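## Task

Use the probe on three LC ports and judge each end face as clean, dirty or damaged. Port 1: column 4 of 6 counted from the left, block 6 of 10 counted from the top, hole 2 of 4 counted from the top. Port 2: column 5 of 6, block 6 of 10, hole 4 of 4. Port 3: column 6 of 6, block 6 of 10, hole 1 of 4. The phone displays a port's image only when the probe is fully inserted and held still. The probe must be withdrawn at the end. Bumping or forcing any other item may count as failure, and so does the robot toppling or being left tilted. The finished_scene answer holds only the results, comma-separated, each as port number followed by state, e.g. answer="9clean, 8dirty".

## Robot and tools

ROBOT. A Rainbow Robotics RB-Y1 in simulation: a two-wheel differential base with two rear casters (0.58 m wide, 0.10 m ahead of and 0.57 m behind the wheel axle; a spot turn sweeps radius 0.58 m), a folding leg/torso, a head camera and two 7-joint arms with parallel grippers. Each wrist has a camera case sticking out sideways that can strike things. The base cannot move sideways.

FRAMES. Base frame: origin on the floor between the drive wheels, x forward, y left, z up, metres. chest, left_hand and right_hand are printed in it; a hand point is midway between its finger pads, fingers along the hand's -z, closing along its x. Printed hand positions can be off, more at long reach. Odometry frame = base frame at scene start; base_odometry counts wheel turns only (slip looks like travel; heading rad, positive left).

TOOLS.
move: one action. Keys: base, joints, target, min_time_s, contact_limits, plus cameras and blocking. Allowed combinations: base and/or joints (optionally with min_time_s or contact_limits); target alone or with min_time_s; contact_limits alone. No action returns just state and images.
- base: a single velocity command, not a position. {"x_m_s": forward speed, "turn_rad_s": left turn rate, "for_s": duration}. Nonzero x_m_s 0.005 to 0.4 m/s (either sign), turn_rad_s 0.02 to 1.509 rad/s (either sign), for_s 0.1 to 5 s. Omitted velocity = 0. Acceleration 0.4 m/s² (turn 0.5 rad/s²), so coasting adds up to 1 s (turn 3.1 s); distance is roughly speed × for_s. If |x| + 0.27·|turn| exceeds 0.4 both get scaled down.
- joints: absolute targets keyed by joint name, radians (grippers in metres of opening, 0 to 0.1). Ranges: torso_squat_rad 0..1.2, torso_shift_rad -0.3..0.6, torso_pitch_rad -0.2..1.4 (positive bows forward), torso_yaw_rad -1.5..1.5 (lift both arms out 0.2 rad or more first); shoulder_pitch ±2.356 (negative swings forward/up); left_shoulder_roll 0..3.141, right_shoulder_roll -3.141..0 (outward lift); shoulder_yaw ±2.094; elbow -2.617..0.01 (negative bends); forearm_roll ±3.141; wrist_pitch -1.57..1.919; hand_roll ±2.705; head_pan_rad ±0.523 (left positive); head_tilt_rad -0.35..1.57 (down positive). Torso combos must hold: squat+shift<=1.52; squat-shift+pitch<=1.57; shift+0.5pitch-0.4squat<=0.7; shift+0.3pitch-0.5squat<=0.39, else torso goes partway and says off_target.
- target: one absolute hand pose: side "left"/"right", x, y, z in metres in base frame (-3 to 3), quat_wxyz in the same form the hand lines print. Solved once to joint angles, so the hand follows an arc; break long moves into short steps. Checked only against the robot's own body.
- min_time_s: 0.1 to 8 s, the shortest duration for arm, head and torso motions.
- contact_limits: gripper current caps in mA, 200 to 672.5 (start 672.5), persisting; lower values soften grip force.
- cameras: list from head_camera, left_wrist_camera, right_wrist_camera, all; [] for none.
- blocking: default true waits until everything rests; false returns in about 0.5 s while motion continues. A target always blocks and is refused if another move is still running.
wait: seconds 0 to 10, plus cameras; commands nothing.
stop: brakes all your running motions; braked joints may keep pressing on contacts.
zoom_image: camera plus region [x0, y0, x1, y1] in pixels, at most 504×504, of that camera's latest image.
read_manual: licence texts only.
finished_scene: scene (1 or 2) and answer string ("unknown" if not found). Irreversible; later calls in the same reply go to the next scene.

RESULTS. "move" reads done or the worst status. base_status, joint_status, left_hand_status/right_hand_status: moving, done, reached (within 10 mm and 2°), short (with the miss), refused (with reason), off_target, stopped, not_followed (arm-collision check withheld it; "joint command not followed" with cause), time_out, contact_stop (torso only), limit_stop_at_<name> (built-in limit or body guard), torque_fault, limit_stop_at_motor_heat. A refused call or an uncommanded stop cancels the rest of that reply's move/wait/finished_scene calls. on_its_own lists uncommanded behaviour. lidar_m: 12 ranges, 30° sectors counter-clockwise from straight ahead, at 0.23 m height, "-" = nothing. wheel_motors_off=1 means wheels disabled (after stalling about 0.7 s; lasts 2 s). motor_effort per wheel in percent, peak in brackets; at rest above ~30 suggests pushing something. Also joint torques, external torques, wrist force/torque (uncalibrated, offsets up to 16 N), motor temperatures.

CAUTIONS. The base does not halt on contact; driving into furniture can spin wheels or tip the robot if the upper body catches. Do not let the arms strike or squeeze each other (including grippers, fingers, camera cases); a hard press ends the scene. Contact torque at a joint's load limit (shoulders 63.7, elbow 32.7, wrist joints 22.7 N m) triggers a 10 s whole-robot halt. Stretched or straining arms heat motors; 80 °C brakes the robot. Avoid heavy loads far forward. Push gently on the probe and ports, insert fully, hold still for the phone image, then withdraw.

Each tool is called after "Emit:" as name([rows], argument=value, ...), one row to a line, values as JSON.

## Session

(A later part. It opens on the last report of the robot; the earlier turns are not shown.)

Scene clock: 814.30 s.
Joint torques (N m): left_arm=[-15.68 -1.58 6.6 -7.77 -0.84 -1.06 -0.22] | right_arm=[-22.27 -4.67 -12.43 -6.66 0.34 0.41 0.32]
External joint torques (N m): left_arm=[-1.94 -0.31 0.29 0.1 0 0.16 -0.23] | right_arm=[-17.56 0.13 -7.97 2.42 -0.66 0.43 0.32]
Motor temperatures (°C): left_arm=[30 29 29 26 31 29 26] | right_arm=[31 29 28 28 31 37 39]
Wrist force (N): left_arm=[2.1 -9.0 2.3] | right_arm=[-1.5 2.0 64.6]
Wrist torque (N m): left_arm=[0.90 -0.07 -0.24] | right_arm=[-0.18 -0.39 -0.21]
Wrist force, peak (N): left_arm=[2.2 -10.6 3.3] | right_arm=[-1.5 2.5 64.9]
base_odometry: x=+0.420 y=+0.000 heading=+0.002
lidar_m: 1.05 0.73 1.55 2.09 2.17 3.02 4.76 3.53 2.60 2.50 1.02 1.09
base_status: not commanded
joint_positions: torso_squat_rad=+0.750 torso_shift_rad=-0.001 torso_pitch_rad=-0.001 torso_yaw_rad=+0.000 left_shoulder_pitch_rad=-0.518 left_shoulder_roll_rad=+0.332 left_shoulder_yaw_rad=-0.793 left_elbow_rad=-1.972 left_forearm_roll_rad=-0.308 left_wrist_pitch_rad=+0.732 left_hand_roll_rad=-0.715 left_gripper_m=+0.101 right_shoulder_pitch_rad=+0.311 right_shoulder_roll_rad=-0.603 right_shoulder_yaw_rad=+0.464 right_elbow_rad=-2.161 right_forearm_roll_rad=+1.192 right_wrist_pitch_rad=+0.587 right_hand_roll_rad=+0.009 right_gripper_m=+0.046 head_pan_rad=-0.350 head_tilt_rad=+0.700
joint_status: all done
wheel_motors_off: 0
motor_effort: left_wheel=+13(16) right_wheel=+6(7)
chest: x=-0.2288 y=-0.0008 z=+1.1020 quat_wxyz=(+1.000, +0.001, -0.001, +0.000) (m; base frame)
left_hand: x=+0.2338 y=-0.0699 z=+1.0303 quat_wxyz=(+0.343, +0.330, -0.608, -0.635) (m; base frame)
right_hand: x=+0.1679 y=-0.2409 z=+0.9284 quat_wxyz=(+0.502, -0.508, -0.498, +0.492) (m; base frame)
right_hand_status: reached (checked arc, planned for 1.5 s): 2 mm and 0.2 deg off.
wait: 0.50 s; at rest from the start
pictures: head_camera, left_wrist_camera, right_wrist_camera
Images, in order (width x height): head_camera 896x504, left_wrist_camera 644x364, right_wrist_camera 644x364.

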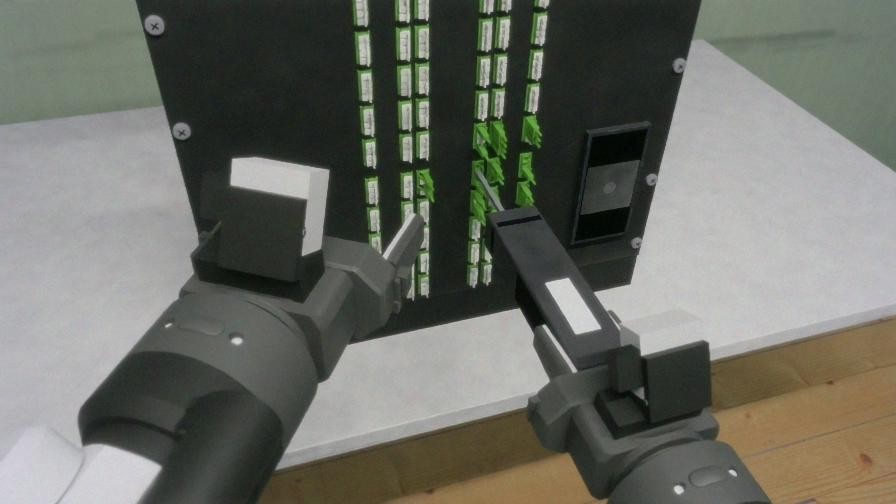

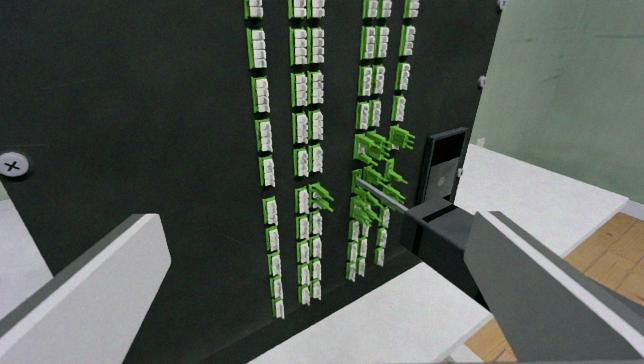

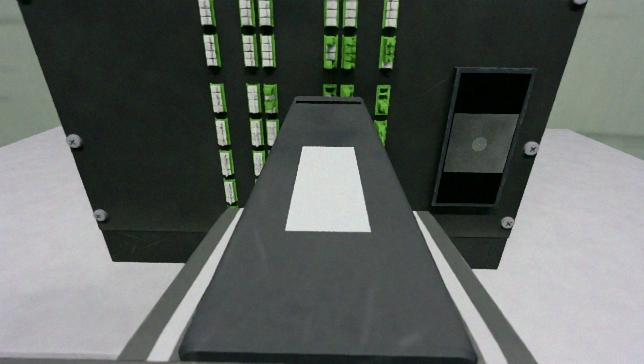

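Emit:
move(target={"side": "right", "x": 0.145, "y": -0.2404, "z": 0.9283, "quat_wxyz": [0.5012,-0.5092,-0.4986,0.4909]}, cameras=["right_wrist_camera"], min_time_s=2.5)

Emit:
zoom_image(camera="right_wrist_camera", region=[318, 78, 340, 100])

Emit:
zoom_image(camera="right_wrist_camera", region=[270, 130, 390, 240])

Emit:
move(target={"side": "right", "x": 0.145, "y": -0.2554, "z": 0.9158, "quat_wxyz": [0.5012,-0.5092,-0.4986,0.4909]}, cameras=["right_wrist_camera", "left_wrist_camera"], min_time_s=1)

Emit:
zoom_image(camera="right_wrist_camera", region=[318, 72, 346, 100])

Emit:
zoom_image(camera="left_wrist_camera", region=[345, 155, 405, 215])

Scene clock: 844.63 s.
Joint torques (N m): left_arm=[-15.46 -0.9 6.75 -7.83 -0.91 -1.29 -0.4] | right_arm=[-3.57 -5.47 -3.35 -11.94 1.79 -0.22 -0.12]
External joint torques (N m): left_arm=[-1.73 0.38 0.46 0.05 -0.07 -0.06 -0.41] | right_arm=[-0.25 -0.85 0.67 -2.74 0.8 -0.29 -0.12]
Motor temperatures (°C): left_arm=[30 28 29 26 31 29 26] | right_arm=[32 29 28 27 31 37 39]
Wrist force (N): left_arm=[2.0 -10.1 2.3] | right_arm=[-1.6 6.0 -1.8]
Wrist torque (N m): left_arm=[1.02 -0.12 -0.25] | right_arm=[0.18 -0.24 -0.14]
Wrist force, peak (N): left_arm=[2.5 -10.6 2.3] | right_arm=[-1.3 2.1 65.0]
move: done
base_odometry: x=+0.420 y=+0.000 heading=+0.002
lidar_m: 1.06 0.73 1.55 2.09 2.17 3.04 4.75 3.51 2.60 2.51 1.01 1.10
base_status: not commanded
joint_positions: torso_squat_rad=+0.750 torso_shift_rad=+0.000 torso_pitch_rad=+0.000 torso_yaw_rad=+0.000 left_shoulder_pitch_rad=-0.518 left_shoulder_roll_rad=+0.332 left_shoulder_yaw_rad=-0.793 left_elbow_rad=-1.972 left_forearm_roll_rad=-0.308 left_wrist_pitch_rad=+0.732 left_hand_roll_rad=-0.715 left_gripper_m=+0.101 right_shoulder_pitch_rad=+0.395 right_shoulder_roll_rad=-0.608 right_shoulder_yaw_rad=+0.471 right_elbow_rad=-2.210 right_forearm_roll_rad=+1.279 right_wrist_pitch_rad=+0.584 right_hand_roll_rad=-0.040 right_gripper_m=+0.046 head_pan_rad=-0.350 head_tilt_rad=+0.700
joint_status: all done
wheel_motors_off: 0
motor_effort: left_wheel=+11(15) right_wheel=-9(9)
chest: x=-0.2280 y=-0.0008 z=+1.1021 quat_wxyz=(+1.000, +0.001, +0.000, +0.000) (m; base frame)
left_hand: x=+0.2345 y=-0.0697 z=+1.0299 quat_wxyz=(+0.344, +0.329, -0.608, -0.635) (m; base frame)
right_hand: x=+0.1457 y=-0.2403 z=+0.9277 quat_wxyz=(+0.502, -0.509, -0.498, +0.491) (m; base frame)
right_hand_status: reached (checked arc, planned for 2.5 s): 1 mm and 0.1 deg off.
pictures: right_wrist_camera
Images, in order (width x height): right_wrist_camera 644x364.

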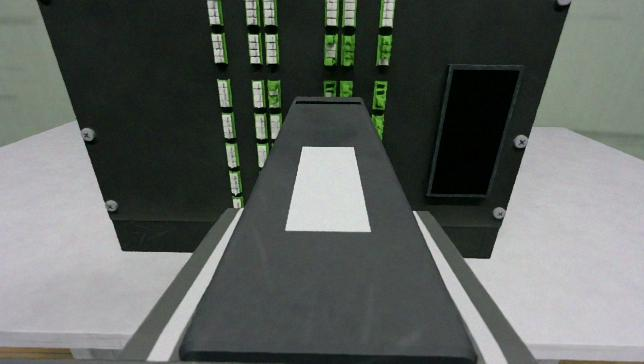

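Scaled by 22.909 from the camera's 644x364 image, which has a finer 1265x715 frame.

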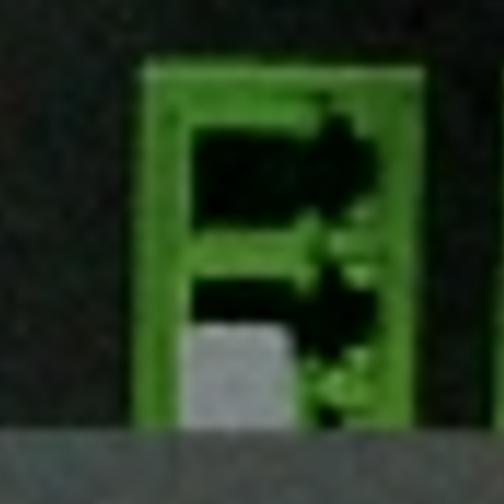

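Scaled by 4.200 from the camera's 644x364 image, which has a finer 1265x715 frame.

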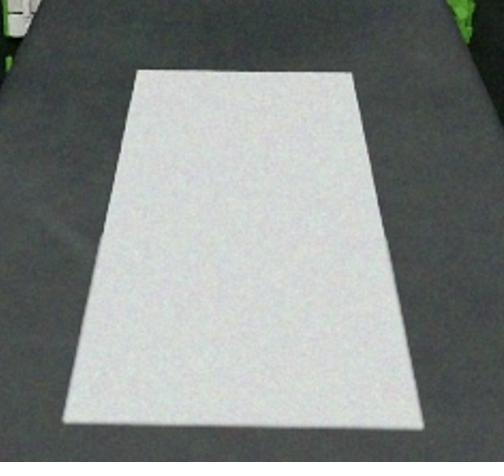

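Scene clock: 845.97 s.
Joint torques (N m): left_arm=[-15.69 -1.26 6.8 -7.66 -0.84 -0.96 -0.27] | right_arm=[-3.48 -5.85 -5.92 -10.96 1.61 -0.02 -0.06]
External joint torques (N m): left_arm=[-1.96 0.02 0.51 0.22 0.01 0.26 -0.28] | right_arm=[-0.35 -0.74 -1.65 -1.89 0.7 -0.27 -0.05]
Motor temperatures (°C): left_arm=[30 28 29 26 31 29 26] | right_arm=[32 29 28 27 31 37 39]
Wrist force (N): left_arm=[2.3 -9.2 2.3] | right_arm=[-1.5 6.3 -1.7]
Wrist torque (N m): left_arm=[0.93 -0.12 -0.26] | right_arm=[0.18 -0.24 -0.16]
Wrist force, peak (N): left_arm=[2.3 -10.1 3.2] | right_arm=[-1.8 6.2 -1.7]
move: done
base_odometry: x=+0.420 y=+0.000 heading=+0.002
lidar_m: 1.06 0.73 1.55 2.09 2.17 3.03 4.75 3.53 2.60 2.50 1.01 1.11
base_status: not commanded
joint_positions: torso_squat_rad=+0.750 torso_shift_rad=+0.000 torso_pitch_rad=+0.000 torso_yaw_rad=+0.000 left_shoulder_pitch_rad=-0.518 left_shoulder_roll_rad=+0.332 left_shoulder_yaw_rad=-0.793 left_elbow_rad=-1.972 left_forearm_roll_rad=-0.308 left_wrist_pitch_rad=+0.732 left_hand_roll_rad=-0.715 left_gripper_m=+0.101 right_shoulder_pitch_rad=+0.415 right_shoulder_roll_rad=-0.625 right_shoulder_yaw_rad=+0.441 right_elbow_rad=-2.169 right_forearm_roll_rad=+1.333 right_wrist_pitch_rad=+0.551 right_hand_roll_rad=-0.134 right_gripper_m=+0.046 head_pan_rad=-0.350 head_tilt_rad=+0.700
joint_status: all done
wheel_motors_off: 0
motor_effort: left_wheel=+13(14) right_wheel=-9(9)
chest: x=-0.2280 y=-0.0008 z=+1.1021 quat_wxyz=(+1.000, +0.001, +0.000, +0.000) (m; base frame)
left_hand: x=+0.2345 y=-0.0697 z=+1.0299 quat_wxyz=(+0.344, +0.329, -0.608, -0.635) (m; base frame)
right_hand: x=+0.1445 y=-0.2552 z=+0.9155 quat_wxyz=(+0.504, -0.507, -0.495, +0.494) (m; base frame)
right_hand_status: reached (checked arc, planned for 1.0 s): 1 mm and 0.7 deg off.
pictures: left_wrist_camera, right_wrist_camera
Images, in order (width x height): left_wrist_camera 644x364, right_wrist_camera 644x364.

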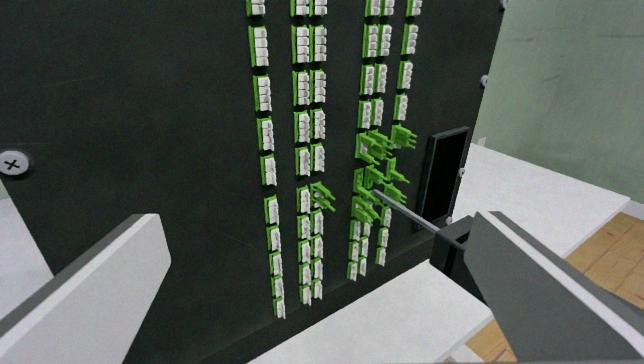

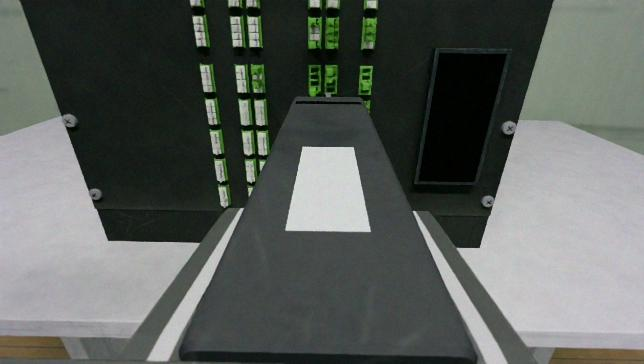

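Scaled by 18.000 from the camera's 644x364 image, which has a finer 1265x715 frame.

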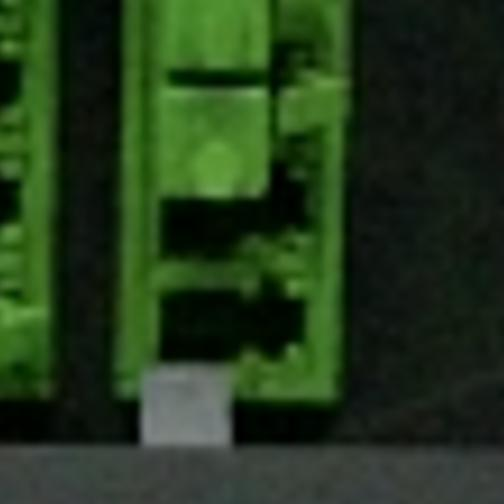

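Scaled by 8.400 from the camera's 644x364 image, which has a finer 1265x715 frame.

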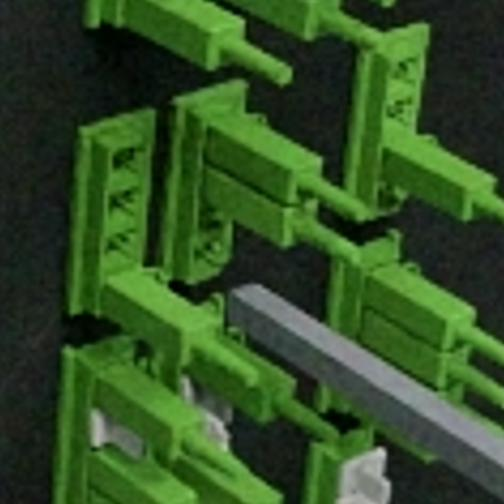

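Emit:
move(target={"side": "right", "x": 0.149, "y": -0.2560, "z": 0.9178, "quat_wxyz": [0.5012,-0.5092,-0.4986,0.4909]}, cameras=["right_wrist_camera", "left_wrist_camera"], min_time_s=1)

Emit:
zoom_image(camera="right_wrist_camera", region=[318, 78, 340, 100])

Emit:
zoom_image(camera="left_wrist_camera", region=[350, 165, 380, 195])

Scene clock: 858.17 s.
Joint torques (N m): left_arm=[-15.57 -1.43 6.95 -7.6 -1 -1.22 -0.21] | right_arm=[-5.54 -3.89 -5.7 -10.69 1.59 0.01 -0.14]
External joint torques (N m): left_arm=[-1.84 -0.15 0.66 0.28 -0.16 0.01 -0.22] | right_arm=[-2.17 1.27 -1.35 -1.64 0.7 -0.27 -0.14]
Motor temperatures (°C): left_arm=[30 28 29 26 31 29 26] | right_arm=[31 29 28 27 31 37 39]
Wrist force (N): left_arm=[2.1 -9.2 2.4] | right_arm=[-1.7 5.7 -1.7]
Wrist torque (N m): left_arm=[0.93 -0.11 -0.22] | right_arm=[0.23 -0.26 -0.16]
Wrist force, peak (N): left_arm=[3.0 -10.5 2.0] | right_arm=[-1.9 6.2 -1.7]
move: done
base_odometry: x=+0.420 y=+0.000 heading=+0.002
lidar_m: 1.06 0.74 1.55 2.09 2.17 3.04 4.76 3.53 2.60 2.51 1.01 1.11
base_status: not commanded
joint_positions: torso_squat_rad=+0.750 torso_shift_rad=+0.000 torso_pitch_rad=+0.000 torso_yaw_rad=+0.000 left_shoulder_pitch_rad=-0.518 left_shoulder_roll_rad=+0.332 left_shoulder_yaw_rad=-0.793 left_elbow_rad=-1.972 left_forearm_roll_rad=-0.308 left_wrist_pitch_rad=+0.732 left_hand_roll_rad=-0.715 left_gripper_m=+0.101 right_shoulder_pitch_rad=+0.402 right_shoulder_roll_rad=-0.623 right_shoulder_yaw_rad=+0.435 right_elbow_rad=-2.157 right_forearm_roll_rad=+1.343 right_wrist_pitch_rad=+0.546 right_hand_roll_rad=-0.149 right_gripper_m=+0.046 head_pan_rad=-0.350 head_tilt_rad=+0.700
joint_status: all done
wheel_motors_off: 0
motor_effort: left_wheel=+12(14) right_wheel=-9(9)
chest: x=-0.2280 y=-0.0008 z=+1.1021 quat_wxyz=(+1.000, +0.001, +0.000, +0.000) (m; base frame)
left_hand: x=+0.2345 y=-0.0697 z=+1.0299 quat_wxyz=(+0.344, +0.329, -0.608, -0.635) (m; base frame)
right_hand: x=+0.1487 y=-0.2560 z=+0.9174 quat_wxyz=(+0.502, -0.509, -0.498, +0.491) (m; base frame)
right_hand_status: reached (checked arc, planned for 1.0 s): 0 mm and 0.1 deg off.
pictures: left_wrist_camera, right_wrist_camera
Images, in order (width x height): left_wrist_camera 644x364, right_wrist_camera 644x364.

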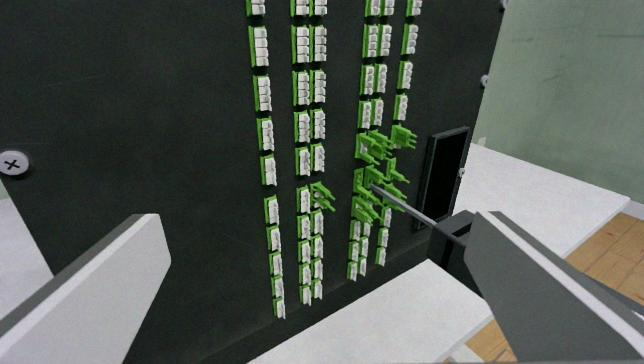

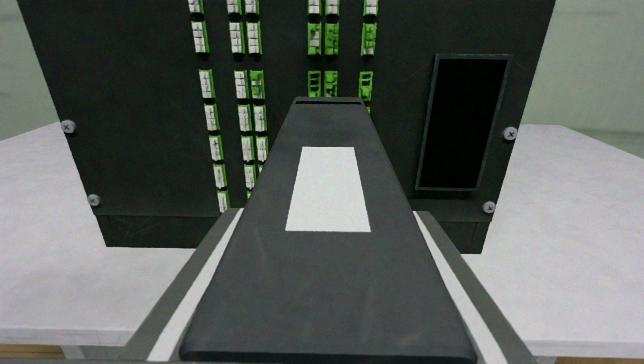

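Scaled by 22.909 from the camera's 644x364 image, which has a finer 1265x715 frame.

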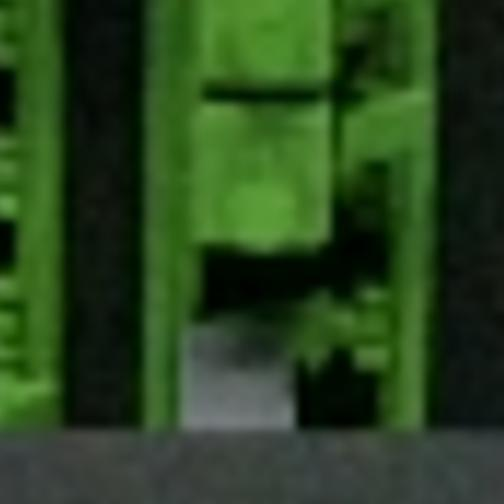

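Scaled by 16.800 from the camera's 644x364 image, which has a finer 1265x715 frame.

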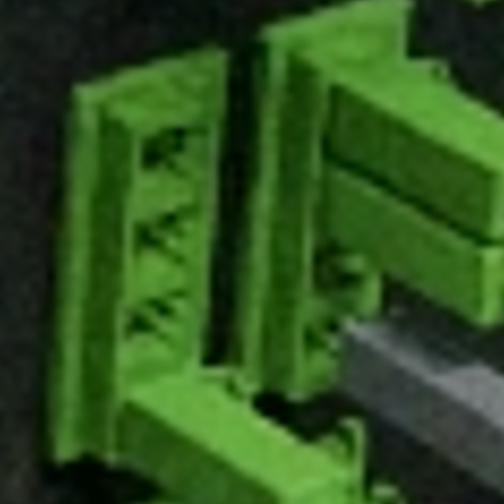

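Emit:
move(target={"side": "right", "x": 0.147, "y": -0.2565, "z": 0.9158, "quat_wxyz": [0.5012,-0.5092,-0.4986,0.4909]}, cameras=[])

Emit:
move(target={"side": "right", "x": 0.1515, "y": -0.2567, "z": 0.9158, "quat_wxyz": [0.5012,-0.5092,-0.4986,0.4909]}, cameras=["right_wrist_camera", "left_wrist_camera"], min_time_s=1)

Emit:
zoom_image(camera="right_wrist_camera", region=[318, 78, 340, 100])

Emit:
zoom_image(camera="left_wrist_camera", region=[350, 165, 380, 195])

Scene clock: 873.53 s.
Joint torques (N m): left_arm=[-15.26 -1.04 6.57 -7.74 -0.9 -1.07 -0.35] | right_arm=[-4.56 -4.32 -4.97 -11.19 1.46 0.32 0.12]
External joint torques (N m): left_arm=[-1.54 0.24 0.28 0.14 -0.05 0.15 -0.36] | right_arm=[-1.3 0.84 -0.66 -2.14 0.57 0.01 0.12]
Motor temperatures (°C): left_arm=[30 28 29 26 31 29 26] | right_arm=[31 29 28 28 31 37 39]
Wrist force (N): left_arm=[3.0 -9.8 2.3] | right_arm=[-1.4 5.8 -1.6]
Wrist torque (N m): left_arm=[0.96 -0.03 -0.25] | right_arm=[0.23 -0.26 -0.15]
Wrist force, peak (N): left_arm=[2.0 -10.7 2.4] | right_arm=[-2.5 6.8 -1.7]
move: done
base_odometry: x=+0.420 y=+0.000 heading=+0.002
lidar_m: 1.06 0.72 1.55 2.09 2.18 3.04 4.75 3.52 2.60 2.51 1.02 1.10
base_status: not commanded
joint_positions: torso_squat_rad=+0.750 torso_shift_rad=+0.000 torso_pitch_rad=+0.000 torso_yaw_rad=+0.000 left_shoulder_pitch_rad=-0.518 left_shoulder_roll_rad=+0.332 left_shoulder_yaw_rad=-0.793 left_elbow_rad=-1.972 left_forearm_roll_rad=-0.308 left_wrist_pitch_rad=+0.732 left_hand_roll_rad=-0.715 left_gripper_m=+0.101 right_shoulder_pitch_rad=+0.409 right_shoulder_roll_rad=-0.622 right_shoulder_yaw_rad=+0.435 right_elbow_rad=-2.153 right_forearm_roll_rad=+1.363 right_wrist_pitch_rad=+0.543 right_hand_roll_rad=-0.167 right_gripper_m=+0.046 head_pan_rad=-0.350 head_tilt_rad=+0.700
joint_status: all done
wheel_motors_off: 0
motor_effort: left_wheel=+11(13) right_wheel=-9(10)
chest: x=-0.2280 y=-0.0008 z=+1.1021 quat_wxyz=(+1.000, +0.001, +0.000, +0.000) (m; base frame)
left_hand: x=+0.2345 y=-0.0697 z=+1.0299 quat_wxyz=(+0.344, +0.329, -0.608, -0.635) (m; base frame)
right_hand: x=+0.1469 y=-0.2565 z=+0.9155 quat_wxyz=(+0.502, -0.509, -0.498, +0.491) (m; base frame)
right_hand_status: reached (checked arc, planned for 0.1 s): 0 mm and 0.1 deg off.
pictures: none
No camera images: "cameras" was empty.

Scene clock: 874.87 s.
Joint torques (N m): left_arm=[-15.46 -1.37 6.53 -7.62 -0.84 -1.17 -0.21] | right_arm=[-5.72 -4 -5.87 -10.66 0.87 0.06 0.23]
External joint torques (N m): left_arm=[-1.74 -0.09 0.24 0.26 0.01 0.05 -0.23] | right_arm=[-2.22 1.18 -1.49 -1.62 -0.01 -0.24 0.24]
Motor temperatures (°C): left_arm=[30 28 29 26 31 29 26] | right_arm=[31 29 28 28 31 37 39]
Wrist force (N): left_arm=[2.2 -9.6 2.9] | right_arm=[-1.8 6.0 -1.6]
Wrist torque (N m): left_arm=[0.98 -0.13 -0.22] | right_arm=[0.19 -0.28 -0.16]
Wrist force, peak (N): left_arm=[2.3 -10.5 2.6] | right_arm=[-1.7 6.3 -1.5]
move: done
base_odometry: x=+0.420 y=+0.000 heading=+0.002
lidar_m: 1.06 0.73 1.54 2.08 2.18 3.04 4.75 3.53 2.60 2.51 1.01 1.10
base_status: not commanded
joint_positions: torso_squat_rad=+0.750 torso_shift_rad=+0.000 torso_pitch_rad=+0.000 torso_yaw_rad=+0.000 left_shoulder_pitch_rad=-0.518 left_shoulder_roll_rad=+0.332 left_shoulder_yaw_rad=-0.793 left_elbow_rad=-1.972 left_forearm_roll_rad=-0.308 left_wrist_pitch_rad=+0.732 left_hand_roll_rad=-0.715 left_gripper_m=+0.101 right_shoulder_pitch_rad=+0.394 right_shoulder_roll_rad=-0.619 right_shoulder_yaw_rad=+0.434 right_elbow_rad=-2.143 right_forearm_roll_rad=+1.350 right_wrist_pitch_rad=+0.541 right_hand_roll_rad=-0.160 right_gripper_m=+0.046 head_pan_rad=-0.350 head_tilt_rad=+0.700
joint_status: all done
wheel_motors_off: 0
motor_effort: left_wheel=+11(14) right_wheel=-9(10)
chest: x=-0.2280 y=-0.0008 z=+1.1021 quat_wxyz=(+1.000, +0.001, +0.000, +0.000) (m; base frame)
left_hand: x=+0.2345 y=-0.0697 z=+1.0299 quat_wxyz=(+0.344, +0.329, -0.608, -0.635) (m; base frame)
right_hand: x=+0.1512 y=-0.2567 z=+0.9155 quat_wxyz=(+0.501, -0.509, -0.498, +0.491) (m; base frame)
right_hand_status: reached (checked arc, planned for 1.0 s): 0 mm and 0.0 deg off.
pictures: left_wrist_camera, right_wrist_camera
Images, in order (width x height): left_wrist_camera 644x364, right_wrist_camera 644x364.

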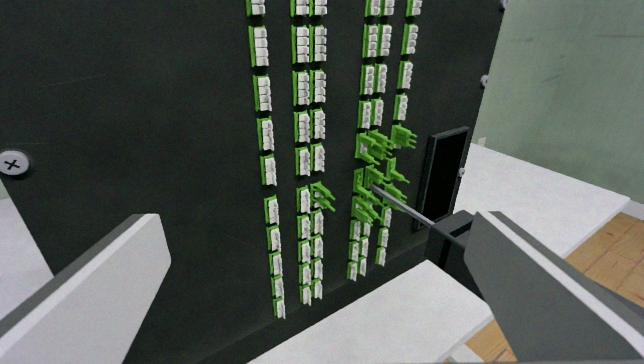

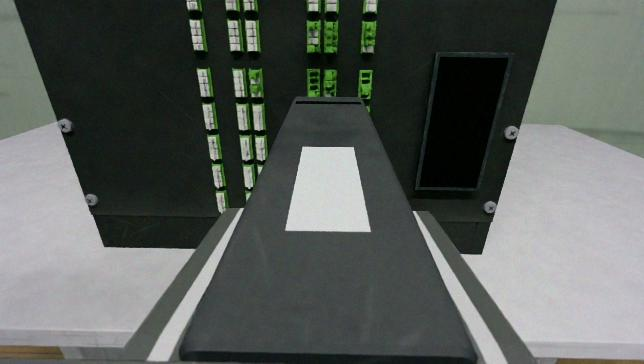

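Scaled by 22.909 from the camera's 644x364 image, which has a finer 1265x715 frame.

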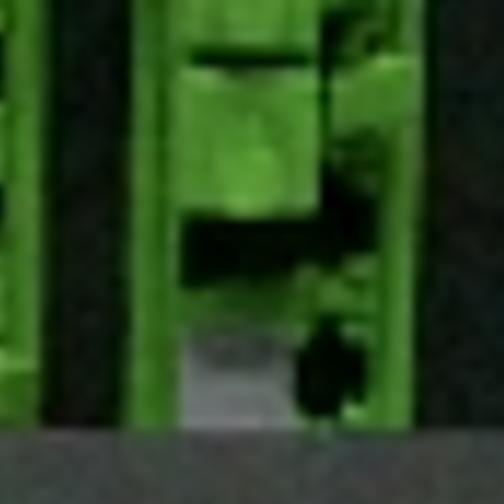

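Scaled by 16.800 from the camera's 644x364 image, which has a finer 1265x715 frame.

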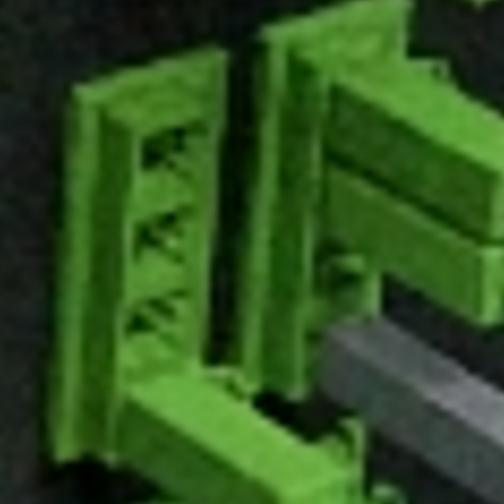

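Emit:
move(target={"side": "right", "x": 0.147, "y": -0.2565, "z": 0.91545, "quat_wxyz": [0.5012,-0.5092,-0.4986,0.4909]}, cameras=[])

Emit:
move(target={"side": "right", "x": 0.1517, "y": -0.2567, "z": 0.91545, "quat_wxyz": [0.5012,-0.5092,-0.4986,0.4909]}, cameras=["right_wrist_camera", "left_wrist_camera"], min_time_s=1)

Emit:
zoom_image(camera="right_wrist_camera", region=[318, 78, 340, 100])

Emit:
move(target={"side": "right", "x": 0.1537, "y": -0.2568, "z": 0.91545, "quat_wxyz": [0.5012,-0.5092,-0.4986,0.4909]}, cameras=["right_wrist_camera", "left_wrist_camera"], min_time_s=1.5)

Emit:
zoom_image(camera="right_wrist_camera", region=[318, 78, 340, 100])

Emit:
zoom_image(camera="left_wrist_camera", region=[350, 165, 380, 195])

Scene clock: 885.20 s.
Joint torques (N m): left_arm=[-15.6 -1.19 7.12 -7.9 -0.85 -1.29 -0.3] | right_arm=[-4.59 -4.61 -5.09 -11.4 1.29 0.41 0.11]
External joint torques (N m): left_arm=[-1.87 0.09 0.83 -0.02 0 -0.06 -0.32] | right_arm=[-1.33 0.53 -0.78 -2.36 0.4 0.09 0.12]
Motor temperatures (°C): left_arm=[30 28 29 26 31 29 26] | right_arm=[31 29 28 28 31 37 39]
Wrist force (N): left_arm=[2.2 -9.7 2.2] | right_arm=[-1.3 5.9 -1.5]
Wrist torque (N m): left_arm=[0.94 -0.08 -0.27] | right_arm=[0.21 -0.22 -0.14]
Wrist force, peak (N): left_arm=[2.8 -10.2 3.2] | right_arm=[-2.2 7.7 -1.0]
move: done
base_odometry: x=+0.420 y=+0.000 heading=+0.002
lidar_m: 1.06 0.72 1.56 2.09 2.18 3.04 4.76 3.53 2.60 2.51 1.02 1.11
base_status: not commanded
joint_positions: torso_squat_rad=+0.750 torso_shift_rad=+0.000 torso_pitch_rad=+0.000 torso_yaw_rad=+0.000 left_shoulder_pitch_rad=-0.518 left_shoulder_roll_rad=+0.332 left_shoulder_yaw_rad=-0.793 left_elbow_rad=-1.972 left_forearm_roll_rad=-0.308 left_wrist_pitch_rad=+0.732 left_hand_roll_rad=-0.715 left_gripper_m=+0.101 right_shoulder_pitch_rad=+0.409 right_shoulder_roll_rad=-0.621 right_shoulder_yaw_rad=+0.436 right_elbow_rad=-2.151 right_forearm_roll_rad=+1.366 right_wrist_pitch_rad=+0.543 right_hand_roll_rad=-0.171 right_gripper_m=+0.046 head_pan_rad=-0.350 head_tilt_rad=+0.700
joint_status: all done
wheel_motors_off: 0
motor_effort: left_wheel=+11(13) right_wheel=-10(10)
chest: x=-0.2280 y=-0.0008 z=+1.1021 quat_wxyz=(+1.000, +0.001, +0.000, +0.000) (m; base frame)
left_hand: x=+0.2345 y=-0.0697 z=+1.0299 quat_wxyz=(+0.344, +0.329, -0.608, -0.635) (m; base frame)
right_hand: x=+0.1470 y=-0.2565 z=+0.9151 quat_wxyz=(+0.501, -0.509, -0.498, +0.491) (m; base frame)
right_hand_status: reached (checked arc, planned for 0.1 s): 0 mm and 0.1 deg off.
pictures: none
No camera images: "cameras" was empty.

Scene clock: 886.53 s.
Joint torques (N m): left_arm=[-15.34 -1.2 6.95 -7.53 -0.85 -1.07 -0.39] | right_arm=[-5.84 -3.95 -5.82 -10.61 0.83 0.06 0.27]
External joint torques (N m): left_arm=[-1.62 0.08 0.66 0.36 -0.01 0.15 -0.4] | right_arm=[-2.32 1.23 -1.43 -1.57 -0.06 -0.24 0.27]
Motor temperatures (°C): left_arm=[30 28 29 26 31 29 26] | right_arm=[31 29 28 28 31 37 39]
Wrist force (N): left_arm=[2.2 -9.6 2.5] | right_arm=[-1.8 6.0 -1.3]
Wrist torque (N m): left_arm=[0.95 -0.11 -0.27] | right_arm=[0.21 -0.28 -0.16]
Wrist force, peak (N): left_arm=[2.5 -10.3 2.7] | right_arm=[-1.6 6.4 -1.5]
move: done
base_odometry: x=+0.420 y=+0.000 heading=+0.002
lidar_m: 1.06 0.72 1.54 2.07 2.18 3.03 4.75 3.53 2.60 2.51 1.01 1.10
base_status: not commanded
joint_positions: torso_squat_rad=+0.750 torso_shift_rad=+0.000 torso_pitch_rad=+0.000 torso_yaw_rad=+0.000 left_shoulder_pitch_rad=-0.518 left_shoulder_roll_rad=+0.332 left_shoulder_yaw_rad=-0.793 left_elbow_rad=-1.972 left_forearm_roll_rad=-0.308 left_wrist_pitch_rad=+0.732 left_hand_roll_rad=-0.715 left_gripper_m=+0.101 right_shoulder_pitch_rad=+0.393 right_shoulder_roll_rad=-0.619 right_shoulder_yaw_rad=+0.434 right_elbow_rad=-2.141 right_forearm_roll_rad=+1.352 right_wrist_pitch_rad=+0.541 right_hand_roll_rad=-0.162 right_gripper_m=+0.046 head_pan_rad=-0.350 head_tilt_rad=+0.700
joint_status: all done
wheel_motors_off: 0
motor_effort: left_wheel=+12(14) right_wheel=-10(10)
chest: x=-0.2280 y=-0.0008 z=+1.1021 quat_wxyz=(+1.000, +0.001, +0.000, +0.000) (m; base frame)
left_hand: x=+0.2345 y=-0.0697 z=+1.0299 quat_wxyz=(+0.344, +0.329, -0.608, -0.635) (m; base frame)
right_hand: x=+0.1514 y=-0.2567 z=+0.9151 quat_wxyz=(+0.501, -0.509, -0.498, +0.491) (m; base frame)
right_hand_status: reached (checked arc, planned for 1.0 s): 0 mm and 0.0 deg off.
pictures: left_wrist_camera, right_wrist_camera
Images, in order (width x height): left_wrist_camera 644x364, right_wrist_camera 644x364.

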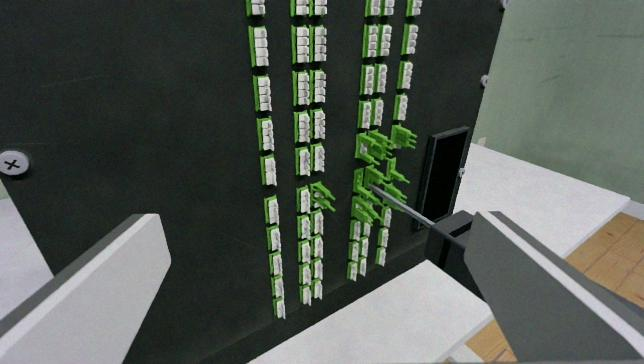

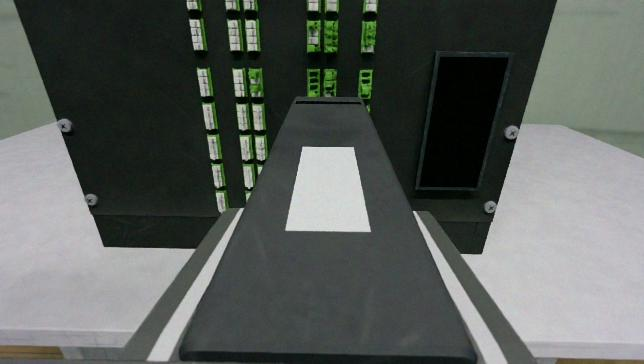

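Scaled by 22.909 from the camera's 644x364 image, which has a finer 1265x715 frame.

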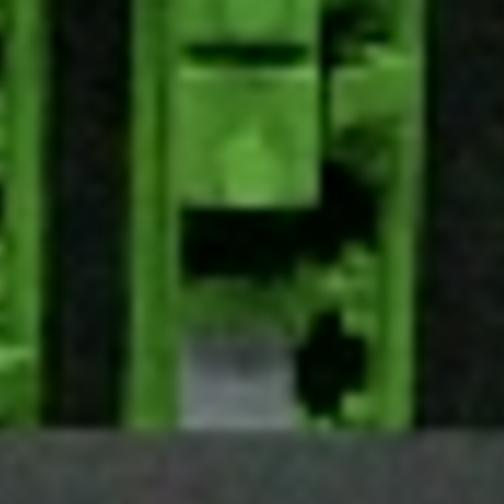

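Scene clock: 888.37 s.
Joint torques (N m): left_arm=[-15.69 -1.11 6.8 -7.67 -0.84 -1.03 -0.35] | right_arm=[-5.94 -3.8 -6.12 -10.73 0.82 0.08 0.24]
External joint torques (N m): left_arm=[-1.96 0.17 0.51 0.21 0.01 0.19 -0.36] | right_arm=[-2.31 1.39 -1.7 -1.7 -0.07 -0.22 0.25]
Motor temperatures (°C): left_arm=[30 28 29 26 31 29 26] | right_arm=[31 29 28 28 31 37 39]
Wrist force (N): left_arm=[2.7 -9.9 2.1] | right_arm=[-1.6 6.1 -1.7]
Wrist torque (N m): left_arm=[0.97 -0.07 -0.20] | right_arm=[0.19 -0.27 -0.17]
Wrist force, peak (N): left_arm=[2.3 -10.5 3.1] | right_arm=[-1.7 6.9 -1.2]
move: done
base_odometry: x=+0.420 y=+0.000 heading=+0.002
lidar_m: 1.06 0.73 1.56 2.08 2.18 3.02 4.75 3.53 2.60 2.51 1.02 1.09
base_status: not commanded
joint_positions: torso_squat_rad=+0.750 torso_shift_rad=+0.000 torso_pitch_rad=+0.000 torso_yaw_rad=+0.000 left_shoulder_pitch_rad=-0.518 left_shoulder_roll_rad=+0.332 left_shoulder_yaw_rad=-0.793 left_elbow_rad=-1.972 left_forearm_roll_rad=-0.308 left_wrist_pitch_rad=+0.732 left_hand_roll_rad=-0.715 left_gripper_m=+0.101 right_shoulder_pitch_rad=+0.386 right_shoulder_roll_rad=-0.618 right_shoulder_yaw_rad=+0.433 right_elbow_rad=-2.136 right_forearm_roll_rad=+1.345 right_wrist_pitch_rad=+0.540 right_hand_roll_rad=-0.157 right_gripper_m=+0.046 head_pan_rad=-0.350 head_tilt_rad=+0.700
joint_status: all done
wheel_motors_off: 0
motor_effort: left_wheel=+14(14) right_wheel=-10(10)
chest: x=-0.2280 y=-0.0008 z=+1.1021 quat_wxyz=(+1.000, +0.001, +0.000, +0.000) (m; base frame)
left_hand: x=+0.2345 y=-0.0697 z=+1.0299 quat_wxyz=(+0.344, +0.329, -0.608, -0.635) (m; base frame)
right_hand: x=+0.1535 y=-0.2568 z=+0.9151 quat_wxyz=(+0.501, -0.509, -0.498, +0.491) (m; base frame)
right_hand_status: reached (checked arc, planned for 1.5 s): 0 mm and 0.1 deg off.
pictures: left_wrist_camera, right_wrist_camera
Images, in order (width x height): left_wrist_camera 644x364, right_wrist_camera 644x364.

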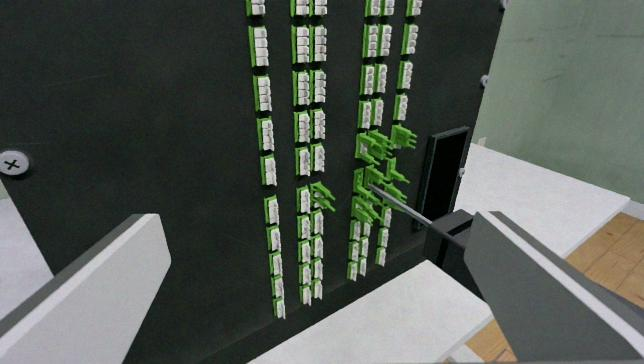

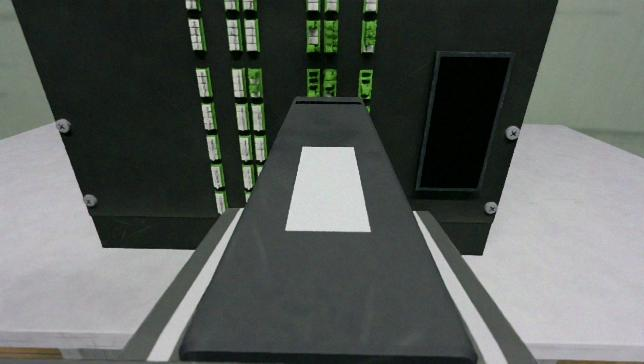

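Scaled by 22.909 from the camera's 644x364 image, which has a finer 1265x715 frame.

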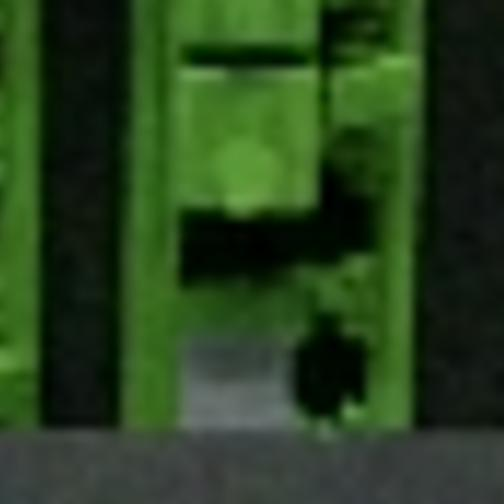

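Scaled by 16.800 from the camera's 644x364 image, which has a finer 1265x715 frame.

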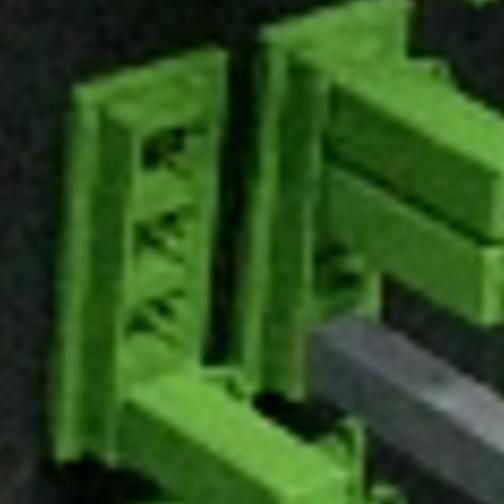

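Emit:
move(target={"side": "right", "x": 0.1560, "y": -0.2568, "z": 0.91545, "quat_wxyz": [0.5012,-0.5092,-0.4986,0.4909]}, cameras=["right_wrist_camera"], min_time_s=1.5)

Emit:
zoom_image(camera="right_wrist_camera", region=[318, 78, 340, 100])

Emit:
move(target={"side": "right", "x": 0.1585, "y": -0.2569, "z": 0.91555, "quat_wxyz": [0.5012,-0.5092,-0.4986,0.4909]}, cameras=[], min_time_s=1.5)

Scene clock: 896.37 s.
Joint torques (N m): left_arm=[-15.85 -1.52 6.75 -7.76 -1 -1.19 -0.28] | right_arm=[-6.2 -4.15 -6.06 -10.58 0.77 0.09 0.21]
External joint torques (N m): left_arm=[-2.13 -0.24 0.46 0.12 -0.16 0.03 -0.29] | right_arm=[-2.43 1.05 -1.61 -1.56 -0.11 -0.2 0.21]
Motor temperatures (°C): left_arm=[30 28 29 26 31 29 26] | right_arm=[31 29 28 28 31 37 39]
Wrist force (N): left_arm=[2.0 -10.1 2.3] | right_arm=[-1.6 6.2 -1.4]
Wrist torque (N m): left_arm=[1.06 -0.11 -0.23] | right_arm=[0.18 -0.26 -0.14]
Wrist force, peak (N): left_arm=[2.7 -10.8 2.6] | right_arm=[-1.8 6.8 -1.3]
move: done
base_odometry: x=+0.420 y=+0.000 heading=+0.002
lidar_m: 1.05 0.73 1.55 2.08 2.17 3.02 4.75 3.51 2.60 2.50 1.00 1.10
base_status: not commanded
joint_positions: torso_squat_rad=+0.750 torso_shift_rad=+0.000 torso_pitch_rad=+0.000 torso_yaw_rad=+0.000 left_shoulder_pitch_rad=-0.518 left_shoulder_roll_rad=+0.332 left_shoulder_yaw_rad=-0.793 left_elbow_rad=-1.972 left_forearm_roll_rad=-0.308 left_wrist_pitch_rad=+0.732 left_hand_roll_rad=-0.715 left_gripper_m=+0.101 right_shoulder_pitch_rad=+0.377 right_shoulder_roll_rad=-0.617 right_shoulder_yaw_rad=+0.433 right_elbow_rad=-2.131 right_forearm_roll_rad=+1.337 right_wrist_pitch_rad=+0.540 right_hand_roll_rad=-0.152 right_gripper_m=+0.046 head_pan_rad=-0.350 head_tilt_rad=+0.700
joint_status: all done
wheel_motors_off: 0
motor_effort: left_wheel=+11(13) right_wheel=-10(10)
chest: x=-0.2280 y=-0.0008 z=+1.1021 quat_wxyz=(+1.000, +0.001, +0.000, +0.000) (m; base frame)
left_hand: x=+0.2345 y=-0.0697 z=+1.0299 quat_wxyz=(+0.344, +0.329, -0.608, -0.635) (m; base frame)
right_hand: x=+0.1558 y=-0.2568 z=+0.9151 quat_wxyz=(+0.501, -0.509, -0.498, +0.491) (m; base frame)
right_hand_status: reached (checked arc, planned for 1.5 s): 0 mm and 0.1 deg off.
pictures: right_wrist_camera
Images, in order (width x height): right_wrist_camera 644x364.

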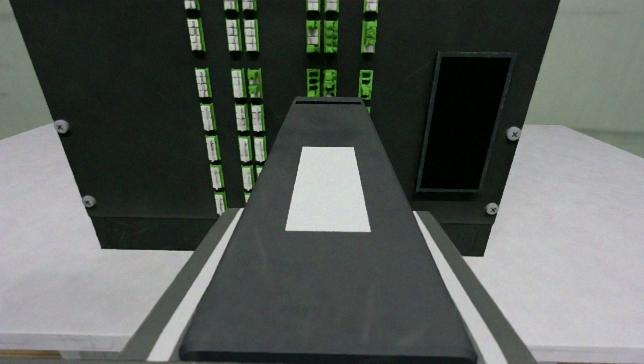

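Scaled by 22.909 from the camera's 644x364 image, which has a finer 1265x715 frame.

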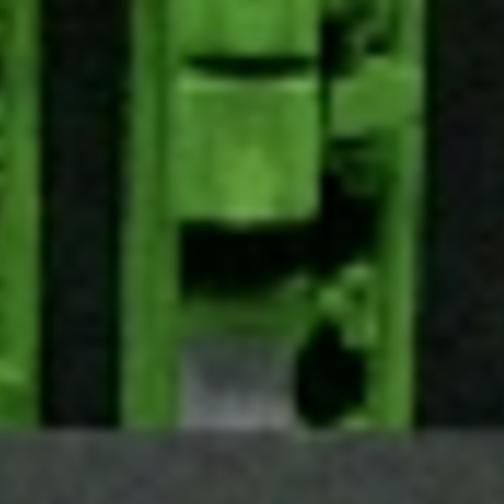

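Scene clock: 898.20 s.
Joint torques (N m): left_arm=[-15.45 -1.04 6.24 -7.73 -0.69 -1.29 -0.39] | right_arm=[-6.43 -4.04 -6.17 -10.79 0.83 0.09 0.34]
External joint torques (N m): left_arm=[-1.73 0.24 -0.05 0.15 0.15 -0.07 -0.4] | right_arm=[-2.52 1.18 -1.68 -1.78 -0.05 -0.19 0.35]
Motor temperatures (°C): left_arm=[30 28 29 26 31 29 26] | right_arm=[31 29 28 28 31 37 39]
Wrist force (N): left_arm=[2.3 -9.8 2.1] | right_arm=[-1.7 6.6 -1.4]
Wrist torque (N m): left_arm=[0.99 -0.11 -0.23] | right_arm=[0.18 -0.31 -0.15]
Wrist force, peak (N): left_arm=[2.5 -10.4 2.4] | right_arm=[-1.7 7.0 -1.1]
move: done
base_odometry: x=+0.420 y=+0.000 heading=+0.002
lidar_m: 1.06 0.73 1.54 2.08 2.17 3.04 4.75 3.53 2.57 2.51 1.02 1.11
base_status: not commanded
joint_positions: torso_squat_rad=+0.750 torso_shift_rad=+0.000 torso_pitch_rad=+0.000 torso_yaw_rad=+0.000 left_shoulder_pitch_rad=-0.518 left_shoulder_roll_rad=+0.332 left_shoulder_yaw_rad=-0.793 left_elbow_rad=-1.972 left_forearm_roll_rad=-0.308 left_wrist_pitch_rad=+0.732 left_hand_roll_rad=-0.715 left_gripper_m=+0.101 right_shoulder_pitch_rad=+0.368 right_shoulder_roll_rad=-0.616 right_shoulder_yaw_rad=+0.432 right_elbow_rad=-2.126 right_forearm_roll_rad=+1.328 right_wrist_pitch_rad=+0.540 right_hand_roll_rad=-0.147 right_gripper_m=+0.046 head_pan_rad=-0.350 head_tilt_rad=+0.700
joint_status: all done
wheel_motors_off: 0
motor_effort: left_wheel=+12(13) right_wheel=-10(10)
chest: x=-0.2280 y=-0.0008 z=+1.1021 quat_wxyz=(+1.000, +0.001, +0.000, +0.000) (m; base frame)
left_hand: x=+0.2345 y=-0.0697 z=+1.0299 quat_wxyz=(+0.344, +0.329, -0.608, -0.635) (m; base frame)
right_hand: x=+0.1582 y=-0.2569 z=+0.9151 quat_wxyz=(+0.501, -0.509, -0.498, +0.491) (m; base frame)
right_hand_status: reached (checked arc, planned for 1.5 s): 0 mm and 0.1 deg off.
pictures: none
No camera images: "cameras" was empty.

Emit:
move(target={"side": "right", "x": 0.1615, "y": -0.2570, "z": 0.9157, "quat_wxyz": [0.5012,-0.5092,-0.4986,0.4909]}, cameras=[], min_time_s=1.5)

Emit:
move(target={"side": "right", "x": 0.1645, "y": -0.2571, "z": 0.9164, "quat_wxyz": [0.5012,-0.5092,-0.4986,0.4909]}, cameras=[], min_time_s=1.5)

Emit:
move(target={"side": "right", "x": 0.1665, "y": -0.2572, "z": 0.9170, "quat_wxyz": [0.5012,-0.5092,-0.4986,0.4909]}, cameras=["head_camera"], min_time_s=1.5)

Scene clock: 905.40 s.
Joint torques (N m): left_arm=[-15.5 -1.07 6.53 -7.59 -0.77 -1.2 -0.37] | right_arm=[-7.19 -4.1 -6.5 -10.76 0.88 0.17 0.26]
External joint torques (N m): left_arm=[-1.77 0.21 0.23 0.29 0.08 0.02 -0.38] | right_arm=[-3.1 1.15 -1.96 -1.76 -0.01 -0.1 0.27]
Motor temperatures (°C): left_arm=[30 28 29 26 31 29 26] | right_arm=[31 29 28 28 31 37 39]
Wrist force (N): left_arm=[2.6 -9.5 2.2] | right_arm=[-1.6 6.3 0.4]
Wrist torque (N m): left_arm=[0.94 -0.08 -0.23] | right_arm=[0.23 -0.38 -0.15]
Wrist force, peak (N): left_arm=[2.7 -10.6 2.5] | right_arm=[-1.8 7.5 -1.0]
move: done
base_odometry: x=+0.420 y=+0.000 heading=+0.002
lidar_m: 1.06 0.74 1.56 2.09 2.18 3.02 4.75 3.52 2.60 2.51 1.02 1.10
base_status: not commanded
joint_positions: torso_squat_rad=+0.750 torso_shift_rad=+0.000 torso_pitch_rad=+0.000 torso_yaw_rad=+0.000 left_shoulder_pitch_rad=-0.518 left_shoulder_roll_rad=+0.332 left_shoulder_yaw_rad=-0.793 left_elbow_rad=-1.972 left_forearm_roll_rad=-0.308 left_wrist_pitch_rad=+0.732 left_hand_roll_rad=-0.715 left_gripper_m=+0.101 right_shoulder_pitch_rad=+0.358 right_shoulder_roll_rad=-0.615 right_shoulder_yaw_rad=+0.431 right_elbow_rad=-2.119 right_forearm_roll_rad=+1.317 right_wrist_pitch_rad=+0.539 right_hand_roll_rad=-0.140 right_gripper_m=+0.046 head_pan_rad=-0.350 head_tilt_rad=+0.700
joint_status: all done
wheel_motors_off: 0
motor_effort: left_wheel=+11(13) right_wheel=-10(10)
chest: x=-0.2280 y=-0.0008 z=+1.1021 quat_wxyz=(+1.000, +0.001, +0.000, +0.000) (m; base frame)
left_hand: x=+0.2345 y=-0.0697 z=+1.0299 quat_wxyz=(+0.344, +0.329, -0.608, -0.635) (m; base frame)
right_hand: x=+0.1612 y=-0.2569 z=+0.9152 quat_wxyz=(+0.501, -0.509, -0.498, +0.491) (m; base frame)
right_hand_status: reached (checked arc, planned for 1.5 s): 1 mm and 0.1 deg off.
pictures: none
No camera images: "cameras" was empty.

Scene clock: 907.23 s.
Joint torques (N m): left_arm=[-15.96 -1.42 6.47 -7.88 -0.83 -1.25 -0.25] | right_arm=[-11.27 -4.2 -8.63 -10.24 0.82 0.7 0.25]
External joint torques (N m): left_arm=[-2.23 -0.14 0.17 0 0.02 -0.03 -0.26] | right_arm=[-7.02 1.07 -4.04 -1.25 -0.07 0.46 0.25]
Motor temperatures (°C): left_arm=[30 28 29 26 31 29 26] | right_arm=[31 29 28 28 31 37 39]
Wrist force (N): left_arm=[2.7 -9.3 2.5] | right_arm=[-1.4 5.6 16.1]
Wrist torque (N m): left_arm=[0.89 -0.03 -0.24] | right_arm=[0.20 -0.36 -0.14]
Wrist force, peak (N): left_arm=[2.3 -10.5 3.1] | right_arm=[-1.5 5.9 16.4]
move: done
base_odometry: x=+0.420 y=+0.000 heading=+0.002
lidar_m: 1.05 0.73 1.55 2.09 2.18 3.03 4.75 3.54 2.61 2.51 1.01 1.10
base_status: not commanded
joint_positions: torso_squat_rad=+0.750 torso_shift_rad=+0.000 torso_pitch_rad=+0.000 torso_yaw_rad=+0.000 left_shoulder_pitch_rad=-0.518 left_shoulder_roll_rad=+0.332 left_shoulder_yaw_rad=-0.793 left_elbow_rad=-1.972 left_forearm_roll_rad=-0.308 left_wrist_pitch_rad=+0.732 left_hand_roll_rad=-0.715 left_gripper_m=+0.101 right_shoulder_pitch_rad=+0.348 right_shoulder_roll_rad=-0.615 right_shoulder_yaw_rad=+0.431 right_elbow_rad=-2.115 right_forearm_roll_rad=+1.303 right_wrist_pitch_rad=+0.539 right_hand_roll_rad=-0.130 right_gripper_m=+0.046 head_pan_rad=-0.350 head_tilt_rad=+0.700
joint_status: all done
wheel_motors_off: 0
motor_effort: left_wheel=+11(14) right_wheel=-9(10)
chest: x=-0.2281 y=-0.0008 z=+1.1021 quat_wxyz=(+1.000, +0.001, +0.000, +0.000) (m; base frame)
left_hand: x=+0.2344 y=-0.0697 z=+1.0299 quat_wxyz=(+0.344, +0.329, -0.608, -0.635) (m; base frame)
right_hand: x=+0.1638 y=-0.2570 z=+0.9155 quat_wxyz=(+0.502, -0.509, -0.498, +0.491) (m; base frame)
right_hand_status: reached (checked arc, planned for 1.5 s): 1 mm and 0.1 deg off.
pictures: none
No camera images: "cameras" was empty.

Scene clock: 909.07 s.
Joint torques (N m): left_arm=[-15.48 -1.88 7.12 -7.72 -0.83 -1.07 -0.36] | right_arm=[-14.78 -5.76 -10.18 -9.64 0.74 0.9 0.28]
External joint torques (N m): left_arm=[-1.75 -0.6 0.82 0.16 0.01 0.15 -0.37] | right_arm=[-10.42 -0.48 -5.55 -0.66 -0.15 0.67 0.28]
Motor temperatures (°C): left_arm=[30 28 29 26 31 29 26] | right_arm=[31 29 28 28 31 37 39]
Wrist force (N): left_arm=[2.3 -9.5 2.1] | right_arm=[-1.2 5.3 31.2]
Wrist torque (N m): left_arm=[0.95 -0.08 -0.27] | right_arm=[0.17 -0.50 -0.18]
Wrist force, peak (N): left_arm=[2.3 -10.5 3.1] | right_arm=[-1.2 5.0 32.4]
move: done
base_odometry: x=+0.420 y=+0.000 heading=+0.002
lidar_m: 1.06 0.73 1.55 2.08 2.18 3.04 4.75 3.52 2.60 2.50 1.03 1.09
base_status: not commanded
joint_positions: torso_squat_rad=+0.750 torso_shift_rad=+0.000 torso_pitch_rad=+0.000 torso_yaw_rad=+0.000 left_shoulder_pitch_rad=-0.518 left_shoulder_roll_rad=+0.332 left_shoulder_yaw_rad=-0.793 left_elbow_rad=-1.972 left_forearm_roll_rad=-0.308 left_wrist_pitch_rad=+0.732 left_hand_roll_rad=-0.715 left_gripper_m=+0.101 right_shoulder_pitch_rad=+0.342 right_shoulder_roll_rad=-0.615 right_shoulder_yaw_rad=+0.430 right_elbow_rad=-2.112 right_forearm_roll_rad=+1.292 right_wrist_pitch_rad=+0.540 right_hand_roll_rad=-0.122 right_gripper_m=+0.046 head_pan_rad=-0.350 head_tilt_rad=+0.700
joint_status: all done
wheel_motors_off: 0
motor_effort: left_wheel=+10(13) right_wheel=-4(10)
chest: x=-0.2283 y=-0.0008 z=+1.1021 quat_wxyz=(+1.000, +0.001, +0.000, +0.000) (m; base frame)
left_hand: x=+0.2342 y=-0.0698 z=+1.0300 quat_wxyz=(+0.344, +0.329, -0.608, -0.635) (m; base frame)
right_hand: x=+0.1655 y=-0.2570 z=+0.9158 quat_wxyz=(+0.502, -0.508, -0.498, +0.491) (m; base frame)
right_hand_status: reached (checked arc, planned for 1.5 s): 2 mm and 0.2 deg off.
pictures: head_camera
Images, in order (width x height): head_camera 896x504.

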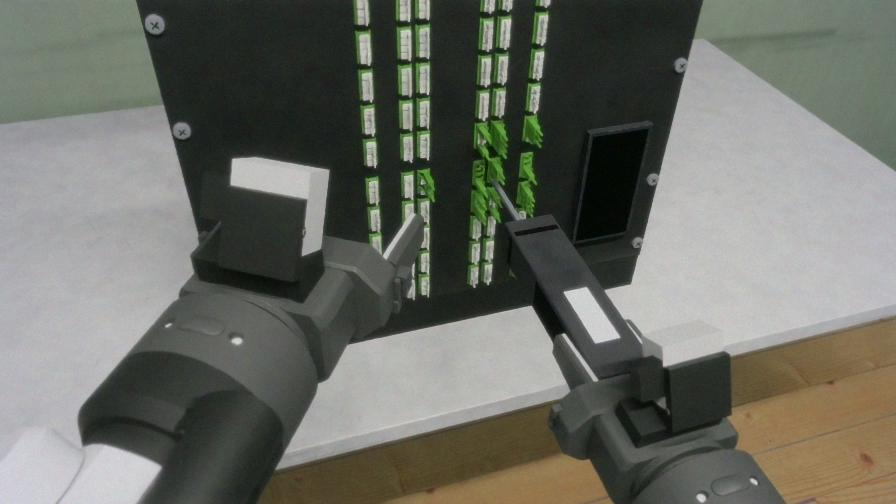

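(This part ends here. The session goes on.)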